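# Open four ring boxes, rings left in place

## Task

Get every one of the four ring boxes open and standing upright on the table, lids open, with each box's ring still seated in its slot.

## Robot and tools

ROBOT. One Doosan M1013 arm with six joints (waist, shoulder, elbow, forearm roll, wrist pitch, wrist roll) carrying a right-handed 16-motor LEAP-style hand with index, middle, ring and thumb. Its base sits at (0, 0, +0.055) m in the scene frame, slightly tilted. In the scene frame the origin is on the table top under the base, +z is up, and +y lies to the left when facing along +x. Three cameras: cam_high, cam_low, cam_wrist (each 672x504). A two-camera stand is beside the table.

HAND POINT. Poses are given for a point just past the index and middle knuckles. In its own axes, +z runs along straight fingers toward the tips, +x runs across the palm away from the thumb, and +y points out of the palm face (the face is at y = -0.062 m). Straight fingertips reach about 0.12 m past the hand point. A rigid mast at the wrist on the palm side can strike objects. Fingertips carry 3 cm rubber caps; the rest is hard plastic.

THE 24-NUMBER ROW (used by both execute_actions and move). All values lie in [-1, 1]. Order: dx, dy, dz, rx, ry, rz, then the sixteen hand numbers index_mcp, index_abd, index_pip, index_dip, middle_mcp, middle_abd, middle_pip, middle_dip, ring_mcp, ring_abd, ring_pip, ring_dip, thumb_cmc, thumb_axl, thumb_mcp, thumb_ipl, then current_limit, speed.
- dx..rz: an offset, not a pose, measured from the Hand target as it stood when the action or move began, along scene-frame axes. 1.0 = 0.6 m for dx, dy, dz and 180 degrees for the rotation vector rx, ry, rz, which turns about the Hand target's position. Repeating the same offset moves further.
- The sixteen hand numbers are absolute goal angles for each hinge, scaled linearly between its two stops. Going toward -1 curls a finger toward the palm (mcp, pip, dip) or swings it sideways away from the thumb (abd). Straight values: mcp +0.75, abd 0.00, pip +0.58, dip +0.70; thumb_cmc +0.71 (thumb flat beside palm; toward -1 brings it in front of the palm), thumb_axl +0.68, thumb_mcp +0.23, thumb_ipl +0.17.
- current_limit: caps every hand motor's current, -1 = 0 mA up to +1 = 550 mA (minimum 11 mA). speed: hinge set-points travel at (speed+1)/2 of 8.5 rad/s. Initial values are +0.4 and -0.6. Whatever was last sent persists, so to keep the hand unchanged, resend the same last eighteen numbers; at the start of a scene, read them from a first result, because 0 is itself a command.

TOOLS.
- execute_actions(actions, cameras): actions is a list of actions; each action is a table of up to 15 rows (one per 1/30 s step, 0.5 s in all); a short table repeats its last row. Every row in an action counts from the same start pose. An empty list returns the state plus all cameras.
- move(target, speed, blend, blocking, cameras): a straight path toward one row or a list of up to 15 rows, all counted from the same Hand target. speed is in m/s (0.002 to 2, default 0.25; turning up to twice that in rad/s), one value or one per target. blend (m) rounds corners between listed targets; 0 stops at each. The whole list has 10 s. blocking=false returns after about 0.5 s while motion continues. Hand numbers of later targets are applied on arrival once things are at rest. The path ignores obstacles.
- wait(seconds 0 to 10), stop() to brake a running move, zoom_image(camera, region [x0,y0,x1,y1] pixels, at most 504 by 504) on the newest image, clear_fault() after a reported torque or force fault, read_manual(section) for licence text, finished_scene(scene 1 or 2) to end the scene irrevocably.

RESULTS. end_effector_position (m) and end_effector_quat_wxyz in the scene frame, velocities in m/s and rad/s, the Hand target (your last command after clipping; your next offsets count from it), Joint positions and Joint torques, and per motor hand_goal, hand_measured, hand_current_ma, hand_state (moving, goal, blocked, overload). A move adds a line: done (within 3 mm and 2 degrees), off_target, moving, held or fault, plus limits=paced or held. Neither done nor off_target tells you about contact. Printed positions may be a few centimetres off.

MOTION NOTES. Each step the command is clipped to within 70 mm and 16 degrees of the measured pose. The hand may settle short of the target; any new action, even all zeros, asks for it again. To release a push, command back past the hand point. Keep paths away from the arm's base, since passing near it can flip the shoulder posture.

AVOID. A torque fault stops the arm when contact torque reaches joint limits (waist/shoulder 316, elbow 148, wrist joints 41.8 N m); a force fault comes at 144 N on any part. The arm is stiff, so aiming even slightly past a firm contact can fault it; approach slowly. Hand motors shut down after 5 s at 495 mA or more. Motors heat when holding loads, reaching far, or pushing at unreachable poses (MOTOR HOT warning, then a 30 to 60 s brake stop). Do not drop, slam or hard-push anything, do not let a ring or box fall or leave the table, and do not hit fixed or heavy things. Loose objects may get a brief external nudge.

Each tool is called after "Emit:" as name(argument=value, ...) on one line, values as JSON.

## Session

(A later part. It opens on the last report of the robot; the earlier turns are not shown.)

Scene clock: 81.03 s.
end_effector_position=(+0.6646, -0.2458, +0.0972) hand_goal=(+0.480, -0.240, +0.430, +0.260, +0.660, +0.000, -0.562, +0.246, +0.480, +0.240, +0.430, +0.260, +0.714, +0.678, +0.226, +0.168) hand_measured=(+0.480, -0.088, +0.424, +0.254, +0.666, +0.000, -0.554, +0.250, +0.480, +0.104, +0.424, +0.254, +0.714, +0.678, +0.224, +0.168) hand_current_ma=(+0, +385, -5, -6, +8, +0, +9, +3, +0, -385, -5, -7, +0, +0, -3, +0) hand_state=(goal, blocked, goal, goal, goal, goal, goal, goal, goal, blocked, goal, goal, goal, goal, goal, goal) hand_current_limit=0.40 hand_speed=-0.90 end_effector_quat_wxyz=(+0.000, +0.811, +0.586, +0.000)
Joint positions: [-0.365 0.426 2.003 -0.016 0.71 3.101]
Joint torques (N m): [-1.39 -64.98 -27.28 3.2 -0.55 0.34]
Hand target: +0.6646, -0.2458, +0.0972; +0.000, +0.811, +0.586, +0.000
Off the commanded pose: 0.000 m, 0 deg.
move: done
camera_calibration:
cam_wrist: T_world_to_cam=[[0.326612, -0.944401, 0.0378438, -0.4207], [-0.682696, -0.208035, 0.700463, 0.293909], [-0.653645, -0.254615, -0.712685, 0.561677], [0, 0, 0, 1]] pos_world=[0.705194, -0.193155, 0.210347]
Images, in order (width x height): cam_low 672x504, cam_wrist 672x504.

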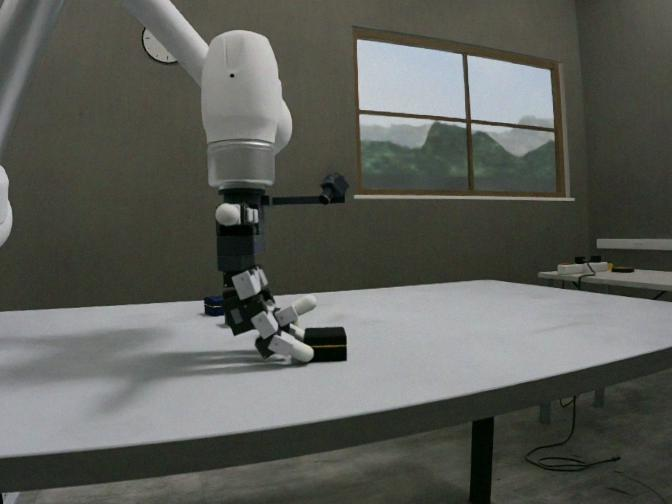

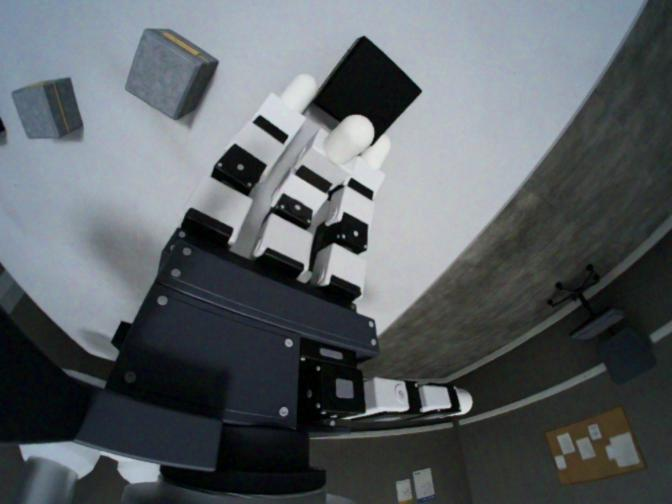

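Emit:
move(target=[[0,0,0, 0,0,0, 0.4795, -0.24, 0.4307, 0.2609, 0.9863, 0.0, -0.2993, 0.1159, 0.4795, 0.24, 0.4307, 0.2609, 0.714, 0.678, 0.226, 0.168, 0.75, -0.6],[0,0,0, 0,0,0, 0.4795, -0.24, 0.4307, 0.2609, 0.9137, 0.0, -0.0891, 0.1725, 0.4795, 0.24, 0.4307, 0.2609, 0.714, 0.678, 0.226, 0.168, 0.75, -0.7],[0,0,0, 0,0,0, 0.4795, -0.24, 0.4307, 0.2609, 0.6534, 0.0, 0.0088, 0.2014, 0.4795, 0.24, 0.4307, 0.2609, 0.714, 0.678, 0.226, 0.168, 0.75, -0.85]], cameras=["cam_low", "cam_wrist"])

Emit:
zoom_image(camera="cam_low", region=[240, 260, 360, 370])

Emit:
zoom_image(camera="cam_wrist", region=[200, 20, 440, 220])

Scene clock: 91.33 s.
end_effector_position=(+0.6646, -0.2458, +0.0972) hand_goal=(+0.480, -0.240, +0.430, +0.260, +0.654, +0.000, +0.008, +0.202, +0.480, +0.240, +0.430, +0.260, +0.714, +0.678, +0.226, +0.168) hand_measured=(+0.462, -0.088, +0.422, +0.254, +0.740, +0.000, +0.016, +0.200, +0.464, +0.104, +0.422, +0.254, +0.714, +0.678, +0.224, +0.168) hand_current_ma=(-29, +459, -8, -6, +272, +0, +9, -1, -26, -393, -9, -7, +0, +0, -3, +0) hand_state=(goal, blocked, goal, goal, blocked, goal, goal, goal, goal, blocked, goal, goal, goal, goal, goal, goal) hand_current_limit=0.75 hand_speed=-0.85 end_effector_quat_wxyz=(+0.000, +0.811, +0.586, +0.000)
Joint positions: [-0.365 0.426 2.003 -0.016 0.71 3.101]
Joint torques (N m): [-1.58 -64.67 -27.54 3.12 -0.61 0.36]
Hand target: +0.6646, -0.2458, +0.0972; +0.000, +0.811, +0.586, +0.000
Off the commanded pose: 0.000 m, 0 deg.
move: done
camera_calibration:
cam_wrist: T_world_to_cam=[[0.326612, -0.944401, 0.0378438, -0.4207], [-0.682696, -0.208035, 0.700463, 0.293909], [-0.653645, -0.254615, -0.712685, 0.561677], [0, 0, 0, 1]] pos_world=[0.705194, -0.193155, 0.210347]
Images, in order (width x height): cam_low 672x504, cam_wrist 672x504.

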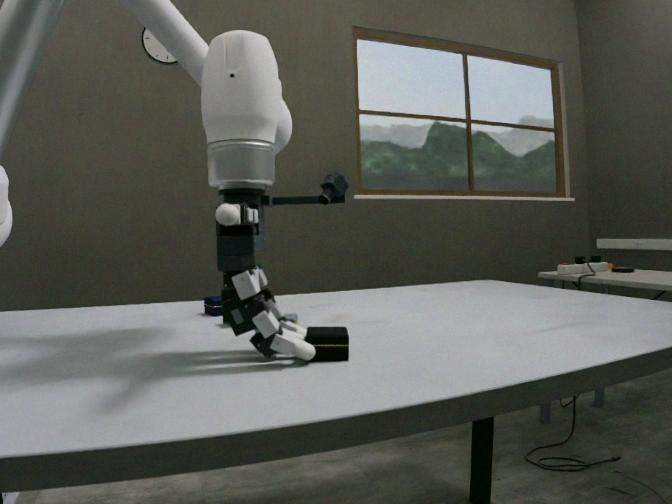

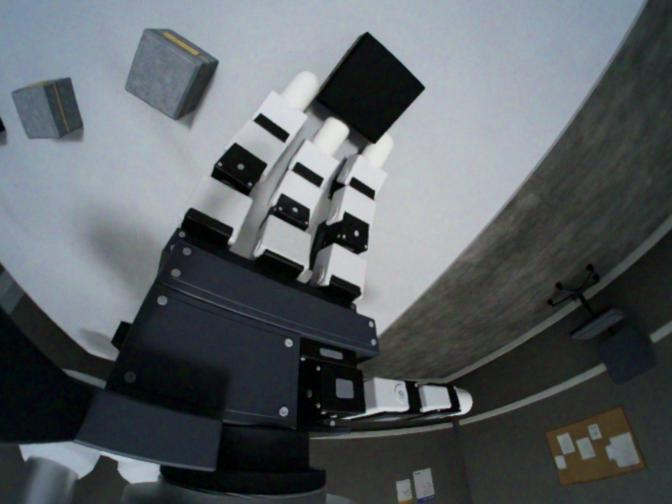

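Scaled by 4.200.

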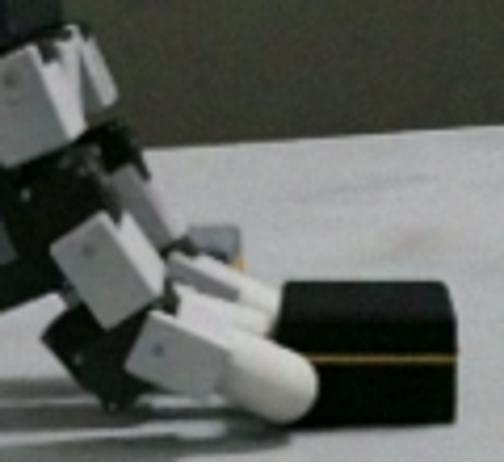

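Scaled by 2.100 from the camera's 672x504 image, which has a finer 960x720 frame.

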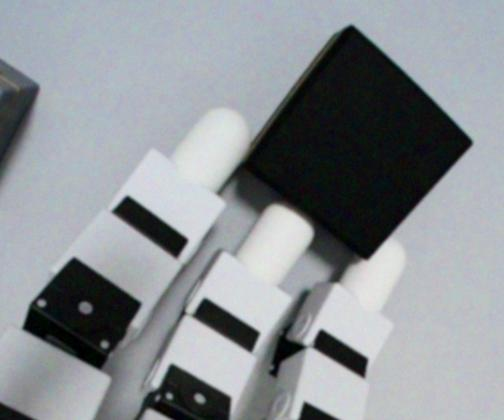

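Emit:
move(target=[[0,0,0, 0,0,0, 0.4795, -0.24, 0.4307, 0.2609, 0.6096, 0.0, -0.0788, 0.1522, 0.4795, 0.24, 0.4307, 0.2609, 0.714, 0.678, 0.226, 0.168, 0.75, -0.92],[0,0,0, 0,0,0, 0.4795, -0.24, 0.4307, 0.2609, 0.6178, 0.0, -0.1533, 0.1246, 0.4795, 0.24, 0.4307, 0.2609, 0.714, 0.678, 0.226, 0.168, 0.75, -0.92]], cameras=["cam_low", "cam_wrist"])

Emit:
zoom_image(camera="cam_low", region=[240, 260, 360, 370])

Emit:
zoom_image(camera="cam_wrist", region=[200, 20, 440, 220])

Scene clock: 95.07 s.
end_effector_position=(+0.6646, -0.2458, +0.0972) hand_goal=(+0.480, -0.240, +0.430, +0.260, +0.618, +0.000, -0.154, +0.124, +0.480, +0.240, +0.430, +0.260, +0.714, +0.678, +0.226, +0.168) hand_measured=(+0.466, -0.088, +0.416, +0.252, +0.638, +0.000, -0.152, +0.122, +0.468, +0.104, +0.414, +0.252, +0.714, +0.678, +0.224, +0.168) hand_current_ma=(-23, +459, -22, -10, +36, +0, +1, -2, -19, -390, -24, -11, +0, +0, -3, +0) hand_state=(goal, blocked, goal, goal, blocked, goal, goal, goal, goal, blocked, goal, goal, goal, goal, goal, goal) hand_current_limit=0.75 hand_speed=-0.92 end_effector_quat_wxyz=(+0.000, +0.811, +0.586, +0.000)
Joint positions: [-0.365 0.426 2.003 -0.016 0.71 3.101]
Joint torques (N m): [-1.46 -64.55 -26.97 3.17 -0.45 0.41]
Hand target: +0.6646, -0.2458, +0.0972; +0.000, +0.811, +0.586, +0.000
Off the commanded pose: 0.000 m, 0 deg.
move: done
camera_calibration:
cam_wrist: T_world_to_cam=[[0.326612, -0.944401, 0.0378438, -0.4207], [-0.682696, -0.208035, 0.700463, 0.293909], [-0.653645, -0.254615, -0.712685, 0.561677], [0, 0, 0, 1]] pos_world=[0.705194, -0.193155, 0.210347]
Images, in order (width x height): cam_low 672x504, cam_wrist 672x504.

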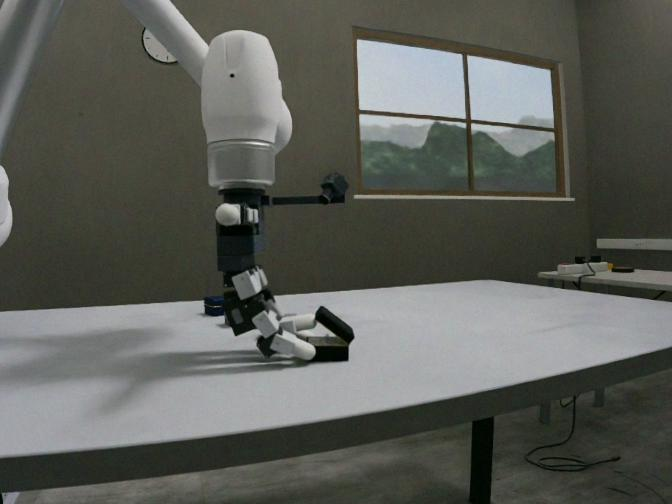

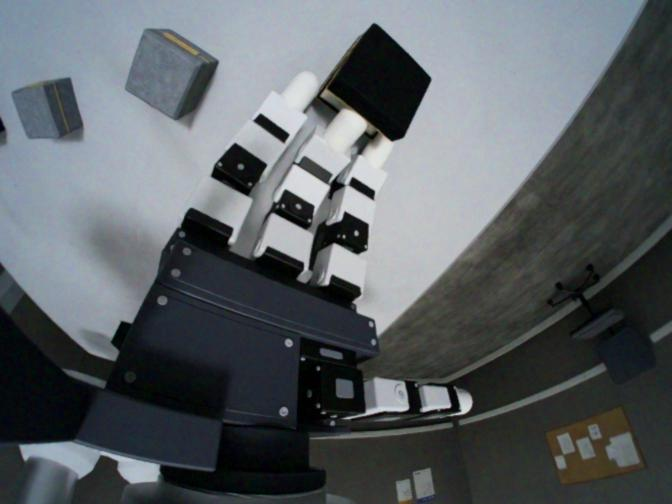

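Scaled by 4.200.

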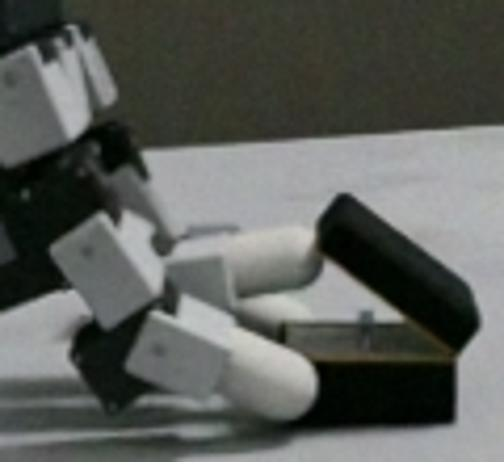

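Scaled by 2.100 from the camera's 672x504 image, which has a finer 960x720 frame.

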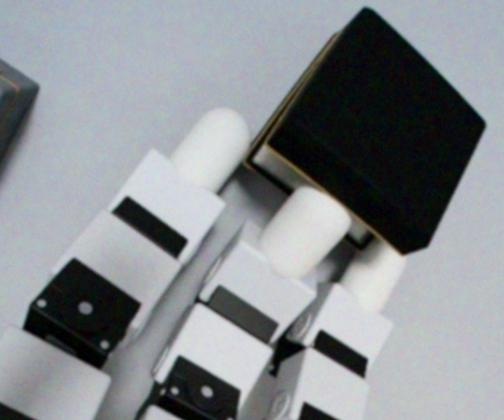

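Emit:
move(target=[[0,0,0, 0,0,0, 0.4795, -0.24, 0.4307, 0.2609, 0.39, 0.0, -0.026, 0.14, 0.4795, 0.24, 0.4307, 0.2609, 0.714, 0.678, 0.226, 0.168, 0.75, -0.88],[0,0,0, 0,0,0, 0.4795, -0.24, 0.4307, 0.2609, 0.13, 0.0, 0.27, 0.30, 0.4795, 0.24, 0.4307, 0.2609, 0.714, 0.678, 0.226, 0.168, 0.75, -0.88]], cameras=["cam_low", "cam_wrist"])

Emit:
zoom_image(camera="cam_low", region=[240, 260, 360, 370])

Emit:
zoom_image(camera="cam_wrist", region=[200, 20, 440, 220])

Scene clock: 98.77 s.
end_effector_position=(+0.6646, -0.2458, +0.0972) hand_goal=(+0.480, -0.240, +0.430, +0.260, +0.130, +0.000, +0.270, +0.300, +0.480, +0.240, +0.430, +0.260, +0.714, +0.678, +0.226, +0.168) hand_measured=(+0.478, -0.088, +0.422, +0.252, +0.146, +0.000, +0.270, +0.298, +0.480, +0.104, +0.422, +0.252, +0.714, +0.678, +0.224, +0.168) hand_current_ma=(-1, +459, -8, -9, +26, +0, +0, -2, +0, -390, -8, -9, +0, +0, -3, +0) hand_state=(goal, blocked, goal, goal, goal, goal, goal, goal, goal, blocked, goal, goal, goal, goal, goal, goal) hand_current_limit=0.75 hand_speed=-0.88 end_effector_quat_wxyz=(+0.000, +0.811, +0.586, +0.000)
Joint positions: [-0.365 0.426 2.003 -0.016 0.71 3.101]
Joint torques (N m): [-1.56 -64.67 -26.97 3.15 -0.53 0.41]
Hand target: +0.6646, -0.2458, +0.0972; +0.000, +0.811, +0.586, +0.000
Off the commanded pose: 0.000 m, 0 deg.
move: done
camera_calibration:
cam_wrist: T_world_to_cam=[[0.326612, -0.944401, 0.0378438, -0.4207], [-0.682696, -0.208035, 0.700463, 0.293909], [-0.653645, -0.254615, -0.712685, 0.561677], [0, 0, 0, 1]] pos_world=[0.705194, -0.193155, 0.210347]
Images, in order (width x height): cam_low 672x504, cam_wrist 672x504.

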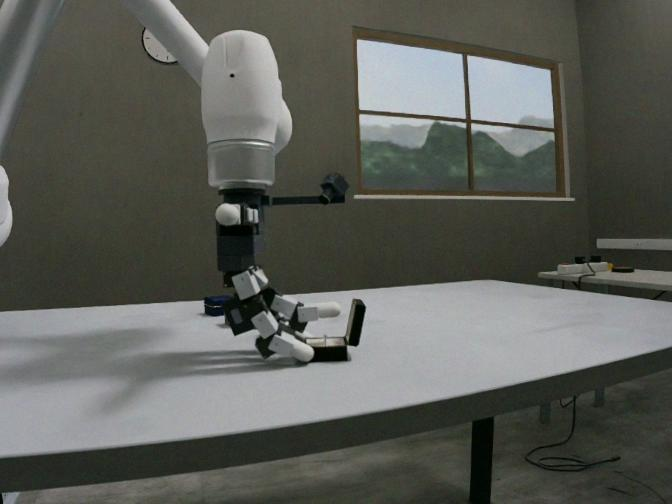

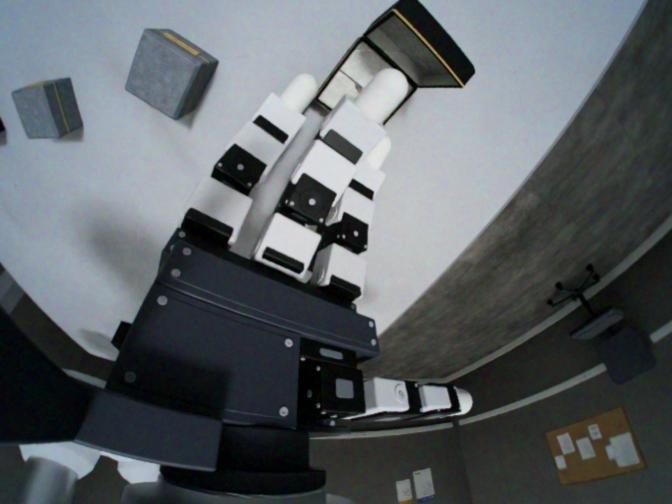

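Scaled by 4.200.

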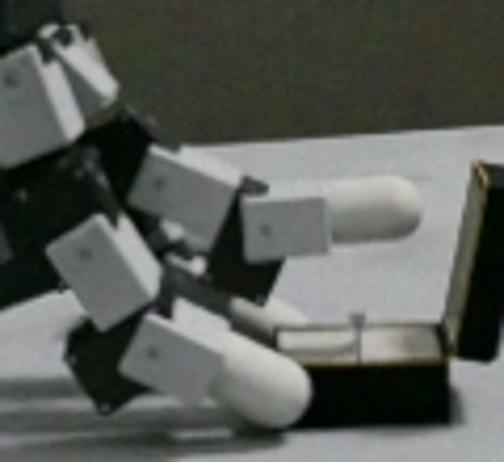

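Scaled by 2.100 from the camera's 672x504 image, which has a finer 960x720 frame.

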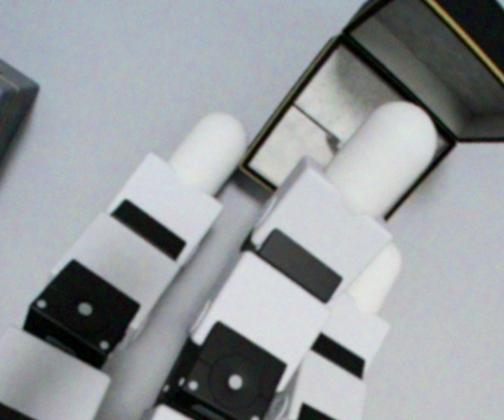

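Emit:
move(target=[[0,0,0, 0,0,0, 0.4795, 0.08, 0.4307, 0.2609, 0.13, 0.0, 0.27, 0.30, 0.4795, -0.08, 0.4307, 0.2609, 0.714, 0.678, 0.226, 0.168, 0.75, -0.75],[0,0,0.1713, 0,0,0, 0.4795, 0.08, 0.4307, 0.2609, 0.13, 0.0, 0.27, 0.30, 0.4795, -0.08, 0.4307, 0.2609, 0.714, 0.678, 0.226, 0.168, 0.75, -0.75],[-0.0322,0.2410,0.1213, 0,0,-0.0261, 0.4795, 0.08, 0.4307, 0.2609, 0.9151, 0.0, 0.0029, -0.0362, 0.4795, -0.08, 0.4307, 0.2609, 0.714, 0.678, 0.226, 0.168, 0.75, -0.4]], speed=[0.1, 0.3, 0.35], blend=[0, 0.03, 0], cameras=["all"])

Emit:
zoom_image(camera="cam_wrist", region=[200, 20, 440, 220])

Emit:
zoom_image(camera="cam_low", region=[200, 260, 380, 380])

Scene clock: 110.87 s.
end_effector_position=(+0.6453, -0.1012, +0.1700) hand_goal=(+0.480, +0.080, +0.430, +0.260, +0.916, +0.000, +0.002, -0.036, +0.480, -0.080, +0.430, +0.260, +0.714, +0.678, +0.226, +0.168) hand_measured=(+0.482, +0.076, +0.428, +0.258, +0.912, +0.000, +0.008, -0.032, +0.482, -0.078, +0.428, +0.258, +0.714, +0.678, +0.224, +0.168) hand_current_ma=(+1, -2, -1, -2, -4, +0, +5, +3, +1, +2, -1, -2, +0, +0, -3, +0) hand_state=(goal, goal, goal, goal, goal, goal, goal, goal, goal, goal, goal, goal, goal, goal, goal, goal) hand_current_limit=0.75 hand_speed=-0.40 end_effector_quat_wxyz=(+0.000, +0.834, +0.552, +0.000)
Joint positions: [-0.126 0.278 2.048 -0.015 0.815 3.419]
Joint torques (N m): [-1.71 -53.67 -30.29 3.44 -0.52 0.32]
Hand target: +0.6453, -0.1012, +0.1700; +0.000, +0.834, +0.552, +0.000
Off the commanded pose: 0.000 m, 0 deg.
move: done
camera_calibration:
cam_wrist: T_world_to_cam=[[0.248159, -0.967977, 0.0379252, -0.232383], [-0.697446, -0.151359, 0.700471, 0.2751], [-0.6723, -0.200279, -0.712672, 0.655328], [0, 0, 0, 1]] pos_world=[0.690112, -0.0520544, 0.283147]

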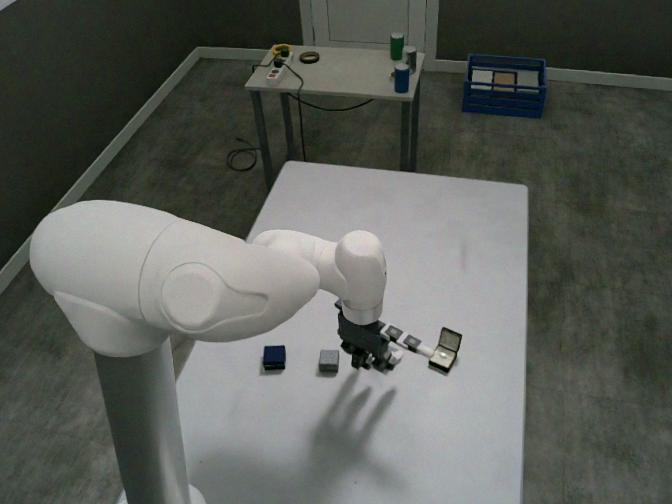

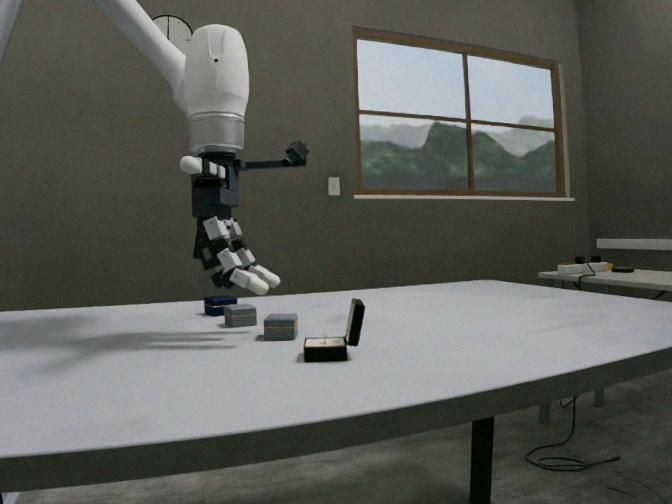

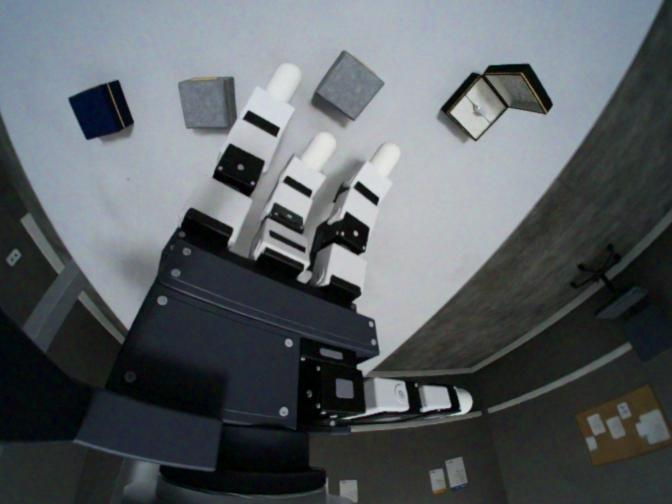

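Scaled by 2.100 from the camera's 672x504 image, which has a finer 960x720 frame.

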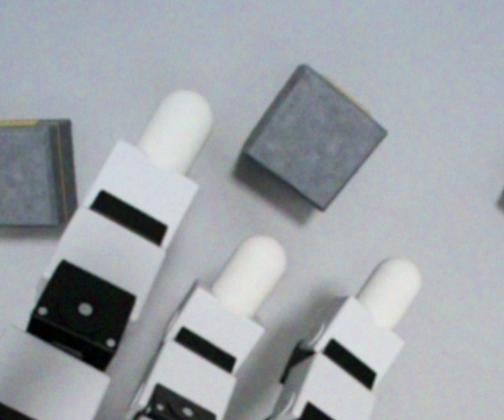

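Scaled by 2.800.

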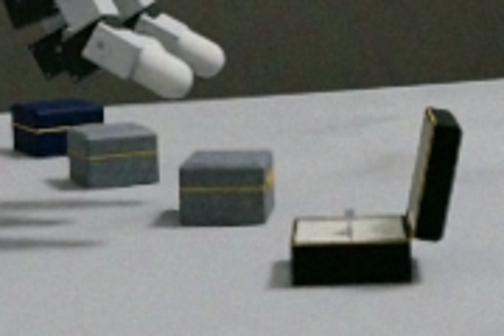

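Emit:
move(target=[[0.0028, 0.0042, -0.1213, 0,0,-0.0056, 0.4795, 0.08, 0.4307, 0.2609, 0.9151, 0.0, 0.0029, -0.0362, 0.4795, -0.08, 0.4307, 0.2609, 0.714, 0.678, 0.226, 0.168, 0.75, -0.4],[0.0028, 0.0042, -0.1213, 0,0,-0.0056, 0.4795, -0.275, 0.4307, 0.2609, 0.9151, 0.0, 0.0029, -0.0362, 0.4795, 0.285, 0.4307, 0.2609, 0.714, 0.678, 0.226, 0.168, 0.75, -0.8]], speed=[0.2, 0.1], cameras=["cam_low", "cam_wrist"])

Emit:
zoom_image(camera="cam_low", region=[200, 260, 320, 370])

Emit:
zoom_image(camera="cam_wrist", region=[200, 20, 440, 220])

Emit:
execute_actions(actions=[[[0,0,0,0,0,0, 0.4795, -0.275, 0.4307, 0.2609, 0.7384, 0.0, -0.1255, 0.2014, 0.4795, 0.285, 0.4307, 0.2609, 0.714, 0.678, 0.226, 0.168, 0.75, -0.85]],[[0,0,0,0,0,0, 0.4795, -0.275, 0.4307, 0.2609, 0.7384, 0.0, -0.1255, 0.2014, 0.4795, 0.285, 0.4307, 0.2609, 0.714, 0.678, 0.226, 0.168, 0.75, -0.85]],[[0,0,0,0,0,0, 0.4795, -0.275, 0.4307, 0.2609, 0.6973, 0.0, -0.1781, 0.1667, 0.4795, 0.285, 0.4307, 0.2609, 0.714, 0.678, 0.226, 0.168, 0.75, -0.9]],[[0,0,0,0,0,0, 0.4795, -0.275, 0.4307, 0.2609, 0.7082, 0.0, -0.2599, 0.1319, 0.4795, 0.285, 0.4307, 0.2609, 0.714, 0.678, 0.226, 0.168, 0.75, -0.9]]], cameras=["cam_low", "cam_wrist"])

Emit:
zoom_image(camera="cam_low", region=[200, 260, 320, 370])

Emit:
zoom_image(camera="cam_wrist", region=[200, 20, 440, 220])

Scene clock: 118.47 s.
end_effector_position=(+0.6470, -0.0987, +0.0972) hand_goal=(+0.480, -0.274, +0.430, +0.260, +0.916, +0.000, +0.002, -0.036, +0.480, +0.286, +0.430, +0.260, +0.714, +0.678, +0.226, +0.168) hand_measured=(+0.482, -0.130, +0.428, +0.258, +0.912, +0.000, +0.006, -0.032, +0.484, +0.146, +0.428, +0.258, +0.714, +0.678, +0.224, +0.168) hand_current_ma=(+2, +423, -1, -2, -4, +0, +5, +3, +3, -407, -1, -2, +0, +0, -3, +0) hand_state=(goal, blocked, goal, goal, goal, goal, goal, goal, goal, blocked, goal, goal, goal, goal, goal, goal) hand_current_limit=0.75 hand_speed=-0.80 end_effector_quat_wxyz=(+0.000, +0.839, +0.544, +0.000)
Joint positions: [-0.121 0.379 2.086 -0.017 0.677 3.446]
Joint torques (N m): [-1.65 -59.36 -26.17 3.14 -0.52 0.41]
Hand target: +0.6470, -0.0987, +0.0972; +0.000, +0.839, +0.544, +0.000
Off the commanded pose: 0.000 m, 0 deg.
move: done
camera_calibration:
cam_wrist: T_world_to_cam=[[0.231106, -0.972191, 0.0378759, -0.216953], [-0.699987, -0.139108, 0.700476, 0.330497], [-0.675728, -0.188397, -0.71267, 0.608465], [0, 0, 0, 1]] pos_world=[0.69264, -0.0503124, 0.210347]
Images, in order (width x height): cam_low 672x504, cam_wrist 672x504.

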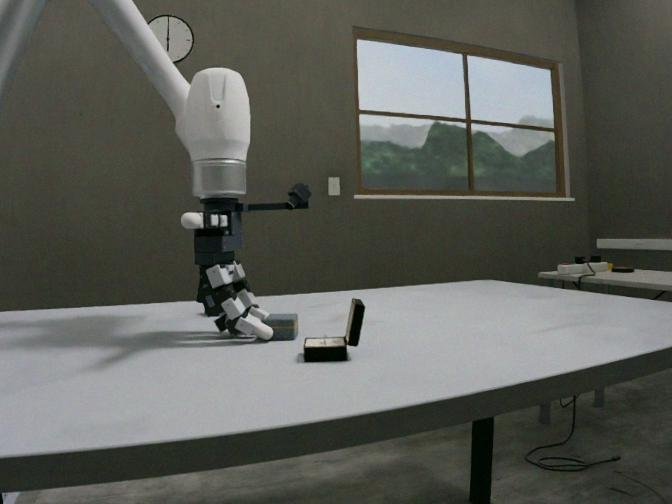

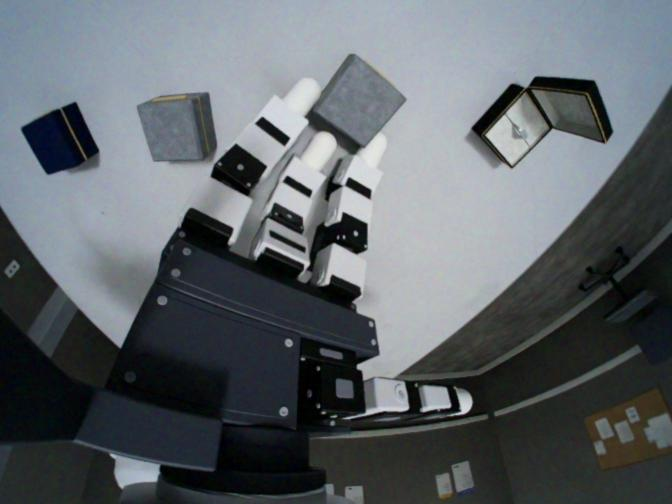

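Scaled by 4.200.

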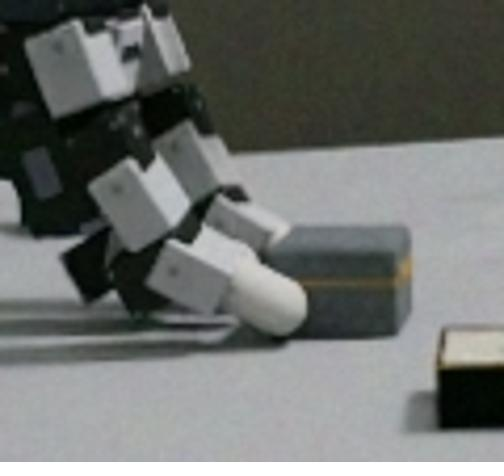

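Scaled by 2.100 from the camera's 672x504 image, which has a finer 960x720 frame.

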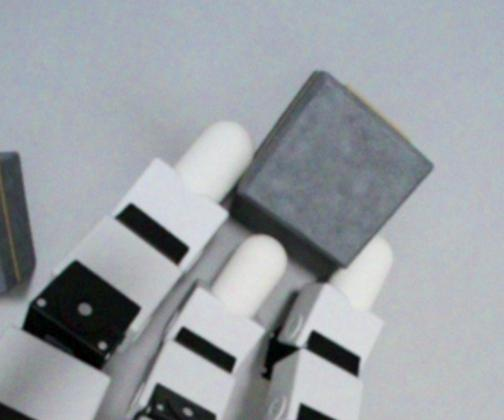

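Scene clock: 120.67 s.
end_effector_position=(+0.6470, -0.0987, +0.0972) hand_goal=(+0.480, -0.274, +0.430, +0.260, +0.708, +0.000, -0.260, +0.132, +0.480, +0.286, +0.430, +0.260, +0.714, +0.678, +0.226, +0.168) hand_measured=(+0.448, -0.130, +0.412, +0.252, +0.802, +0.000, -0.214, +0.142, +0.452, +0.148, +0.410, +0.252, +0.714, +0.678, +0.224, +0.168) hand_current_ma=(-66, +423, -30, -10, +309, +0, +103, +14, -58, -398, -33, -10, +0, +0, -3, +0) hand_state=(blocked, blocked, goal, goal, blocked, goal, blocked, goal, blocked, blocked, goal, goal, goal, goal, goal, goal) hand_current_limit=0.75 hand_speed=-0.90 end_effector_quat_wxyz=(+0.000, +0.839, +0.544, +0.000)
Joint positions: [-0.121 0.379 2.086 -0.017 0.677 3.446]
Joint torques (N m): [-1.27 -58.69 -25.9 3.01 -0.5 0.38]
Hand target: +0.6470, -0.0987, +0.0972; +0.000, +0.839, +0.544, +0.000
Off the commanded pose: 0.000 m, 0 deg.
camera_calibration:
cam_wrist: T_world_to_cam=[[0.231106, -0.972191, 0.0378759, -0.216953], [-0.699987, -0.139108, 0.700476, 0.330497], [-0.675728, -0.188397, -0.71267, 0.608465], [0, 0, 0, 1]] pos_world=[0.69264, -0.0503124, 0.210347]
Images, in order (width x height): cam_low 672x504, cam_wrist 672x504.

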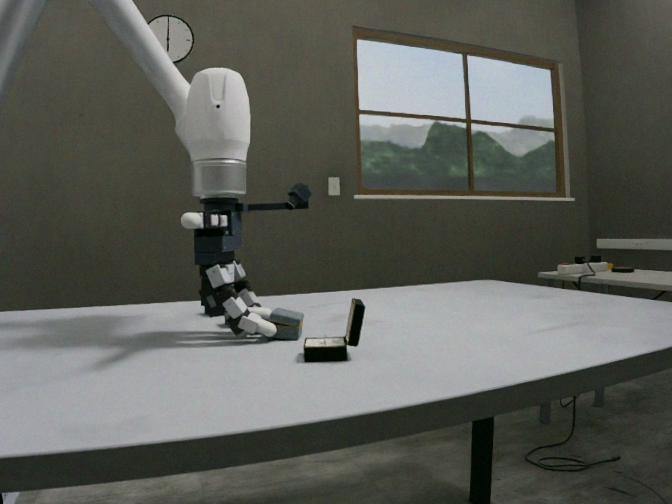

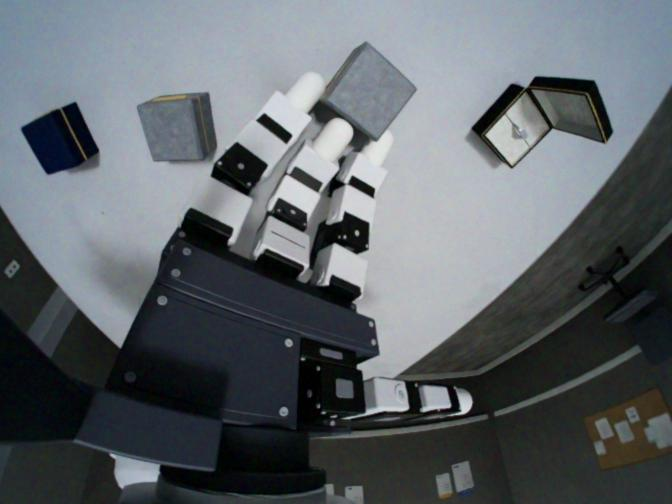

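Scaled by 4.200.

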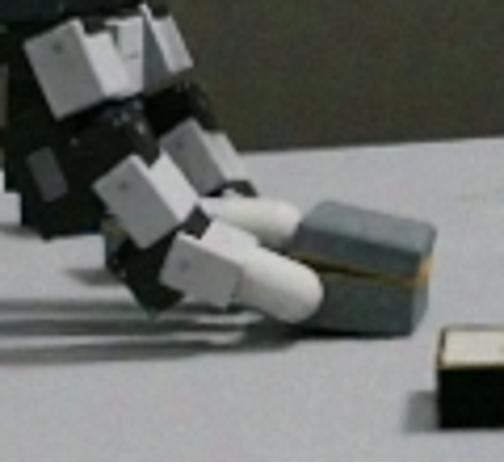

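Scaled by 2.100 from the camera's 672x504 image, which has a finer 960x720 frame.

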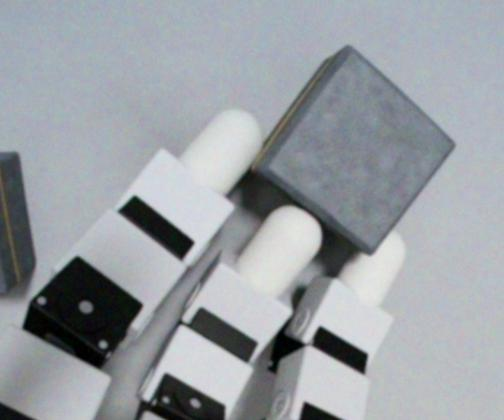

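Emit:
move(target=[[0,0,0, 0,0,0, 0.4795, -0.275, 0.4307, 0.2609, 0.9151, 0.0, 0.0029, -0.0362, 0.4795, 0.285, 0.4307, 0.2609, 0.714, 0.678, 0.226, 0.168, 0.75, -0.6],[0,0,0, 0,0,0, 0.4795, 0.04, 0.4307, 0.2609, 0.9151, 0.0, 0.0029, -0.0362, 0.4795, -0.04, 0.4307, 0.2609, 0.714, 0.678, 0.226, 0.168, 0.75, -0.6],[0.0168,-0.0075,0, 0,0,0, 0.4795, 0.04, 0.4307, 0.2609, 0.9151, 0.0, 0.0029, -0.0362, 0.4795, -0.04, 0.4307, 0.2609, 0.714, 0.678, 0.226, 0.168, 0.75, -0.6],[0.0168,-0.0075,0, 0,0,0, 0.4795, -0.3, 0.4307, 0.2609, 0.9151, 0.0, 0.0029, -0.0362, 0.4795, 0.32, 0.4307, 0.2609, 0.714, 0.678, 0.226, 0.168, 0.75, -0.75]], speed=[0.1, 0.1, 0.08, 0.1], cameras=["cam_low", "cam_wrist"])

Emit:
zoom_image(camera="cam_low", region=[200, 260, 320, 370])

Emit:
zoom_image(camera="cam_wrist", region=[200, 20, 440, 220])

Scene clock: 126.50 s.
end_effector_position=(+0.6571, -0.1032, +0.0972) hand_goal=(+0.480, -0.300, +0.430, +0.260, +0.916, +0.000, +0.002, -0.036, +0.480, +0.320, +0.430, +0.260, +0.714, +0.678, +0.226, +0.168) hand_measured=(+0.482, -0.090, +0.428, +0.258, +0.914, +0.000, +0.000, -0.034, +0.482, +0.110, +0.428, +0.258, +0.714, +0.678, +0.224, +0.168) hand_current_ma=(+1, +481, -1, -2, -1, +0, -1, +1, +1, -481, -1, -2, +0, +0, -3, +0) hand_state=(goal, blocked, goal, goal, goal, goal, goal, goal, goal, blocked, goal, goal, goal, goal, goal, goal) hand_current_limit=0.75 hand_speed=-0.75 end_effector_quat_wxyz=(+0.000, +0.839, +0.544, +0.000)
Joint positions: [-0.126 0.391 2.066 -0.017 0.685 3.44]
Joint torques (N m): [-1.62 -60.58 -26.48 3.1 -0.58 0.35]
Hand target: +0.6571, -0.1032, +0.0972; +0.000, +0.839, +0.544, +0.000
Off the commanded pose: 0.000 m, 0 deg.
move: done
camera_calibration:
cam_wrist: T_world_to_cam=[[0.231106, -0.972191, 0.0378759, -0.223639], [-0.699987, -0.139108, 0.700476, 0.336871], [-0.675728, -0.188397, -0.71267, 0.614375], [0, 0, 0, 1]] pos_world=[0.70264, -0.0548124, 0.210347]
Images, in order (width x height): cam_low 672x504, cam_wrist 672x504.

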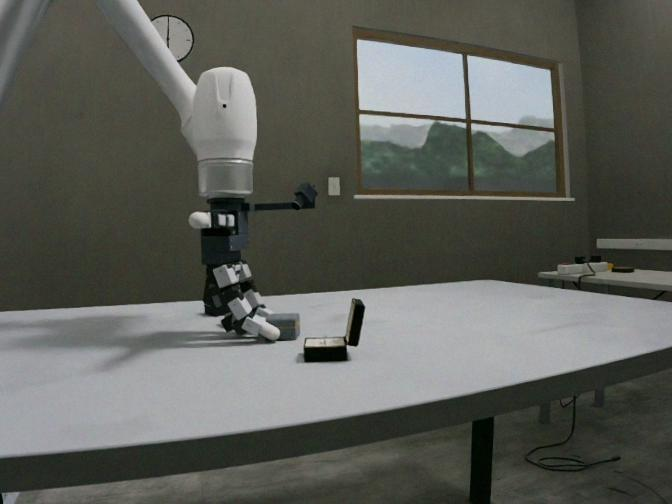

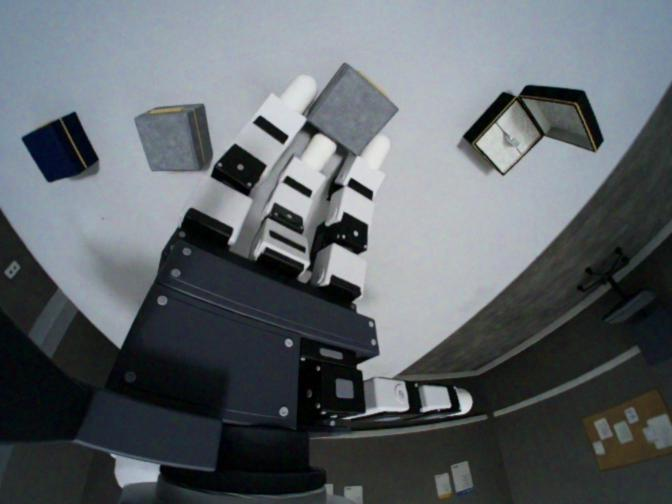

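Scaled by 4.200.

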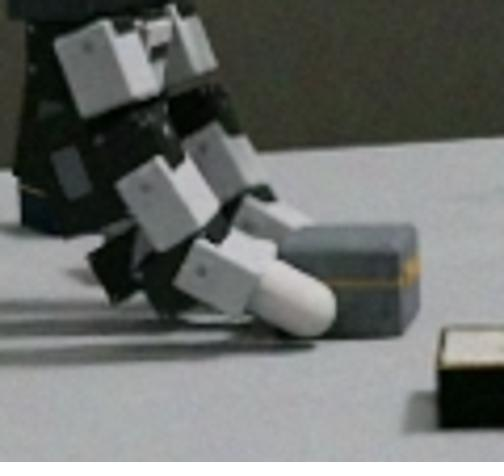

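Scaled by 2.100 from the camera's 672x504 image, which has a finer 960x720 frame.

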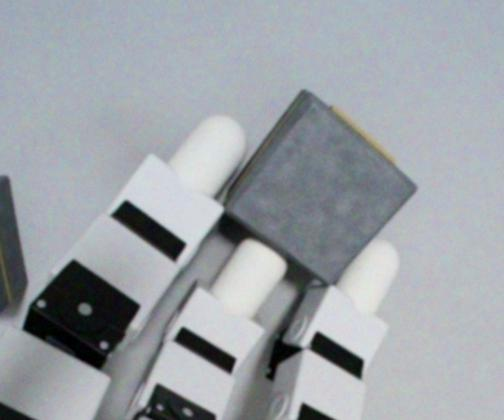

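Emit:
move(target=[[0,0,0, 0,0,0, 0.4795, 0.04, 0.4307, 0.2609, 0.9151, 0.0, 0.0029, -0.0362, 0.4795, -0.04, 0.4307, 0.2609, 0.714, 0.678, 0.226, 0.168, 0.75, -0.6],[-0.0122,0.0054,0, 0,0,0, 0.4795, 0.04, 0.4307, 0.2609, 0.9151, 0.0, 0.0029, -0.0362, 0.4795, -0.04, 0.4307, 0.2609, 0.714, 0.678, 0.226, 0.168, 0.75, -0.6],[-0.0122,0.0054,0, 0,0,0, 0.4795, -0.3, 0.4307, 0.2609, 0.9151, 0.0, 0.0029, -0.0362, 0.4795, 0.32, 0.4307, 0.2609, 0.714, 0.678, 0.226, 0.168, 0.75, -0.75]], speed=[0.1, 0.08, 0.1])

Emit:
execute_actions(actions=[[[0,0,0,0,0,0, 0.4795, -0.3, 0.4307, 0.2609, 0.7575, 0.0, 0.0, 0.1348, 0.4795, 0.32, 0.4307, 0.2609, 0.714, 0.678, 0.226, 0.168, 0.75, -0.75],[0,0,0,0,0,0, 0.4795, -0.3, 0.4307, 0.2609, 0.7575, 0.0, -0.032, 0.1348, 0.4795, 0.32, 0.4307, 0.2609, 0.714, 0.678, 0.226, 0.168, 0.75, -0.75],[0,0,0,0,0,0, 0.4795, -0.3, 0.4307, 0.2609, 0.7575, 0.0, -0.032, 0.1348, 0.4795, 0.32, 0.4307, 0.2609, 0.714, 0.678, 0.226, 0.168, 0.75, -0.75],[0,0,0,0,0,0, 0.4795, -0.3, 0.4307, 0.2609, 0.7575, 0.0, -0.032, 0.1348, 0.4795, 0.32, 0.4307, 0.2609, 0.714, 0.678, 0.226, 0.168, 0.75, -0.75],[0,0,0,0,0,0, 0.4795, -0.3, 0.4307, 0.2609, 0.7575, 0.0, -0.032, 0.1348, 0.4795, 0.32, 0.4307, 0.2609, 0.714, 0.678, 0.226, 0.168, 0.75, -0.75],[0,0,0,0,0,0, 0.4795, -0.3, 0.4307, 0.2609, 0.7575, 0.0, -0.032, 0.1348, 0.4795, 0.32, 0.4307, 0.2609, 0.714, 0.678, 0.226, 0.168, 0.75, -0.75],[0,0,0,0,0,0, 0.4795, -0.3, 0.4307, 0.2609, 0.7575, 0.0, -0.032, 0.1348, 0.4795, 0.32, 0.4307, 0.2609, 0.714, 0.678, 0.226, 0.168, 0.75, -0.75],[0,0,0,0,0,0, 0.4795, -0.3, 0.4307, 0.2609, 0.7575, 0.0, -0.032, 0.1348, 0.4795, 0.32, 0.4307, 0.2609, 0.714, 0.678, 0.226, 0.168, 0.75, -0.75],[0,0,0,0,0,0, 0.4795, -0.3, 0.4307, 0.2609, 0.6753, 0.0, -0.108, 0.0884, 0.4795, 0.32, 0.4307, 0.2609, 0.714, 0.678, 0.226, 0.168, 0.75, -0.75]],[[0,0,0,0,0,0, 0.4795, -0.3, 0.4307, 0.2609, 0.7329, 0.0, -0.2993, 0.1304, 0.4795, 0.32, 0.4307, 0.2609, 0.714, 0.678, 0.226, 0.168, 0.75, -0.8]]], cameras=["cam_low", "cam_wrist"])

Emit:
zoom_image(camera="cam_low", region=[200, 260, 320, 370])

Emit:
zoom_image(camera="cam_wrist", region=[200, 20, 440, 220])

Scene clock: 130.37 s.
end_effector_position=(+0.6498, -0.0999, +0.0972) hand_goal=(+0.480, -0.300, +0.430, +0.260, +0.916, +0.000, +0.002, -0.036, +0.480, +0.320, +0.430, +0.260, +0.714, +0.678, +0.226, +0.168) hand_measured=(+0.482, -0.132, +0.428, +0.258, +0.914, +0.000, +0.000, -0.034, +0.484, +0.146, +0.428, +0.258, +0.714, +0.678, +0.224, +0.168) hand_current_ma=(+1, +481, -1, -2, -1, +0, -1, +1, +4, -481, -1, -2, +0, +0, -3, +0) hand_state=(goal, blocked, goal, goal, goal, goal, goal, goal, goal, blocked, goal, goal, goal, goal, goal, goal) hand_current_limit=0.75 hand_speed=-0.75 end_effector_quat_wxyz=(+0.000, +0.839, +0.544, +0.000)
Joint positions: [-0.122 0.382 2.081 -0.017 0.679 3.444]
Joint torques (N m): [-1.22 -59.5 -26.26 3.01 -0.61 0.37]
Hand target: +0.6498, -0.0999, +0.0972; +0.000, +0.839, +0.544, +0.000
Off the commanded pose: 0.000 m, 0 deg.
move: done

Scene clock: 131.57 s.
end_effector_position=(+0.6498, -0.0999, +0.0972) hand_goal=(+0.480, -0.300, +0.430, +0.260, +0.732, +0.000, -0.300, +0.130, +0.480, +0.320, +0.430, +0.260, +0.714, +0.678, +0.226, +0.168) hand_measured=(+0.440, -0.132, +0.406, +0.250, +0.790, +0.000, -0.276, +0.134, +0.444, +0.150, +0.406, +0.250, +0.714, +0.678, +0.224, +0.168) hand_current_ma=(-91, +481, -40, -13, +158, +0, +44, +3, -78, -481, -43, -14, +0, +0, -3, +0) hand_state=(blocked, blocked, blocked, goal, blocked, goal, blocked, goal, blocked, blocked, blocked, goal, goal, goal, goal, goal) hand_current_limit=0.75 hand_speed=-0.80 end_effector_quat_wxyz=(+0.000, +0.839, +0.544, +0.000)
Joint positions: [-0.122 0.382 2.081 -0.017 0.679 3.444]
Joint torques (N m): [-1.41 -58.64 -25.6 3.08 -0.37 0.32]
Hand target: +0.6498, -0.0999, +0.0972; +0.000, +0.839, +0.544, +0.000
Off the commanded pose: 0.000 m, 0 deg.
camera_calibration:
cam_wrist: T_world_to_cam=[[0.231106, -0.972191, 0.0378759, -0.218841], [-0.699987, -0.139108, 0.700476, 0.332206], [-0.675728, -0.188397, -0.71267, 0.610045], [0, 0, 0, 1]] pos_world=[0.69534, -0.0516124, 0.210347]
Images, in order (width x height): cam_low 672x504, cam_wrist 672x504.

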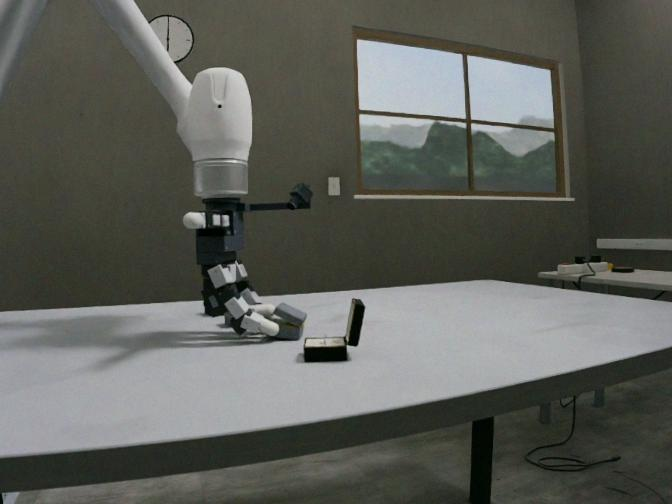

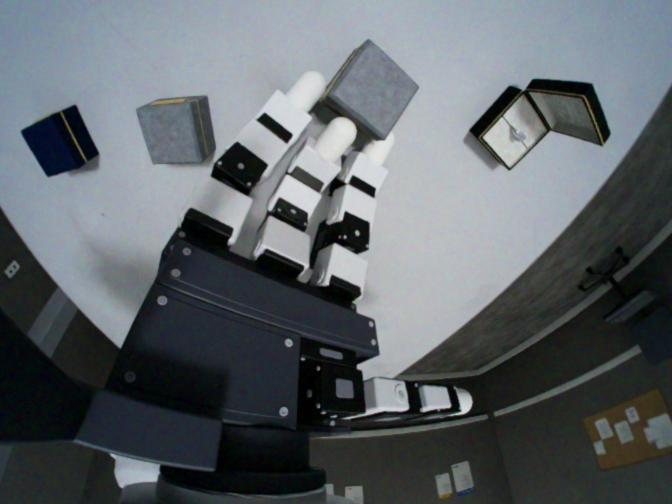

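Scaled by 4.200.

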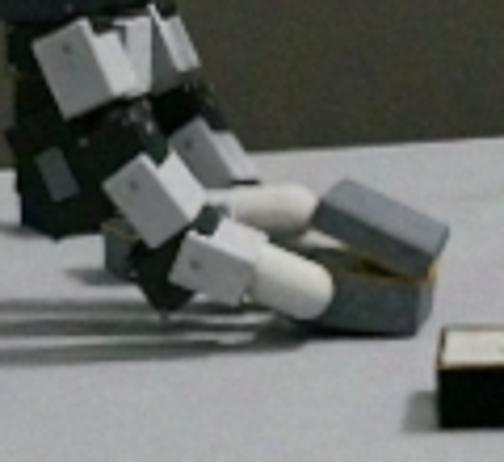

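Scaled by 2.100 from the camera's 672x504 image, which has a finer 960x720 frame.

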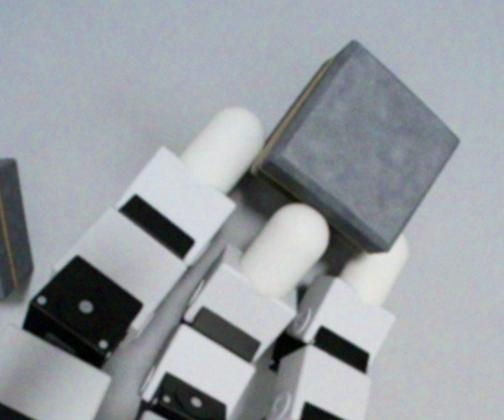

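Emit:
execute_actions(actions=[[[0,0,0,0,0,0, 0.4795, -0.3, 0.4307, 0.2609, 0.664, 0.0, -0.036, -0.174, 0.4795, 0.32, 0.4307, 0.2609, 0.714, 0.678, 0.226, 0.168, 0.75, -0.8]],[[0,0,0,0,0,0, 0.4795, -0.3, 0.4307, 0.2609, 0.5397, 0.0, 0.2088, -0.4928, 0.4795, 0.32, 0.4307, 0.2609, 0.714, 0.678, 0.226, 0.168, 0.75, -0.8]]], cameras=["cam_low", "cam_wrist"])

Emit:
zoom_image(camera="cam_low", region=[200, 260, 320, 370])

Emit:
zoom_image(camera="cam_wrist", region=[200, 20, 440, 220])

Scene clock: 138.03 s.
end_effector_position=(+0.6498, -0.0999, +0.0972) hand_goal=(+0.480, -0.300, +0.430, +0.260, +0.540, +0.000, +0.208, -0.492, +0.480, +0.320, +0.430, +0.260, +0.714, +0.678, +0.226, +0.168) hand_measured=(+0.462, -0.132, +0.408, +0.250, +0.566, +0.000, +0.210, -0.492, +0.466, +0.152, +0.408, +0.250, +0.714, +0.678, +0.224, +0.168) hand_current_ma=(-32, +481, -35, -13, +49, +0, +2, +0, -23, -481, -37, -14, +0, +0, -3, +0) hand_state=(goal, blocked, blocked, goal, blocked, goal, goal, goal, goal, blocked, blocked, goal, goal, goal, goal, goal) hand_current_limit=0.75 hand_speed=-0.80 end_effector_quat_wxyz=(+0.000, +0.839, +0.544, +0.000)
Joint positions: [-0.122 0.382 2.081 -0.017 0.679 3.444]
Joint torques (N m): [-1.76 -58.93 -26.2 3.05 -0.54 0.38]
Hand target: +0.6498, -0.0999, +0.0972; +0.000, +0.839, +0.544, +0.000
Off the commanded pose: 0.000 m, 0 deg.
camera_calibration:
cam_wrist: T_world_to_cam=[[0.231103, -0.972192, 0.0378785, -0.21884], [-0.699988, -0.139105, 0.700476, 0.332207], [-0.675728, -0.188397, -0.71267, 0.610045], [0, 0, 0, 1]] pos_world=[0.69534, -0.0516124, 0.210347]
Images, in order (width x height): cam_low 672x504, cam_wrist 672x504.

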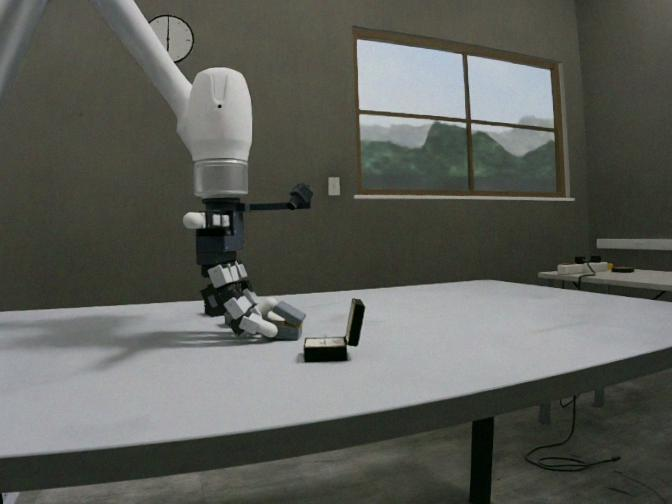

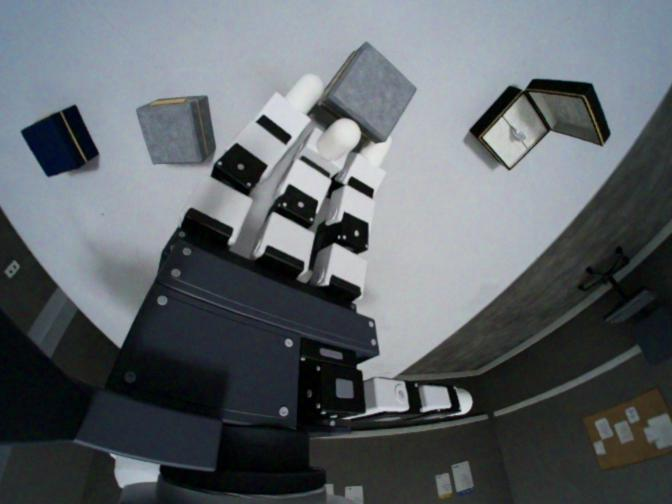

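Scaled by 4.200.

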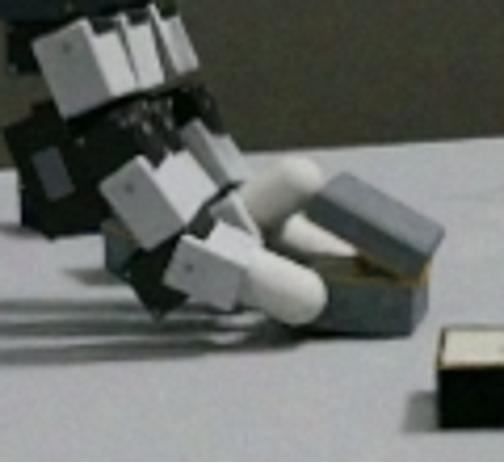

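Scaled by 2.100 from the camera's 672x504 image, which has a finer 960x720 frame.

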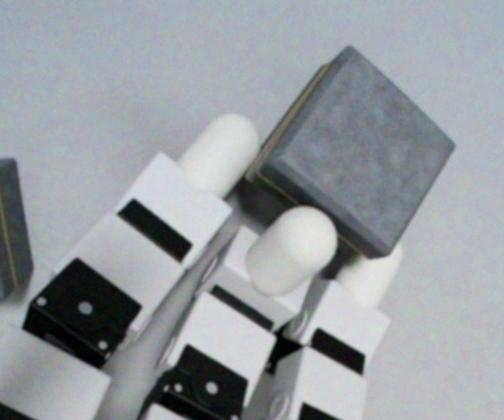

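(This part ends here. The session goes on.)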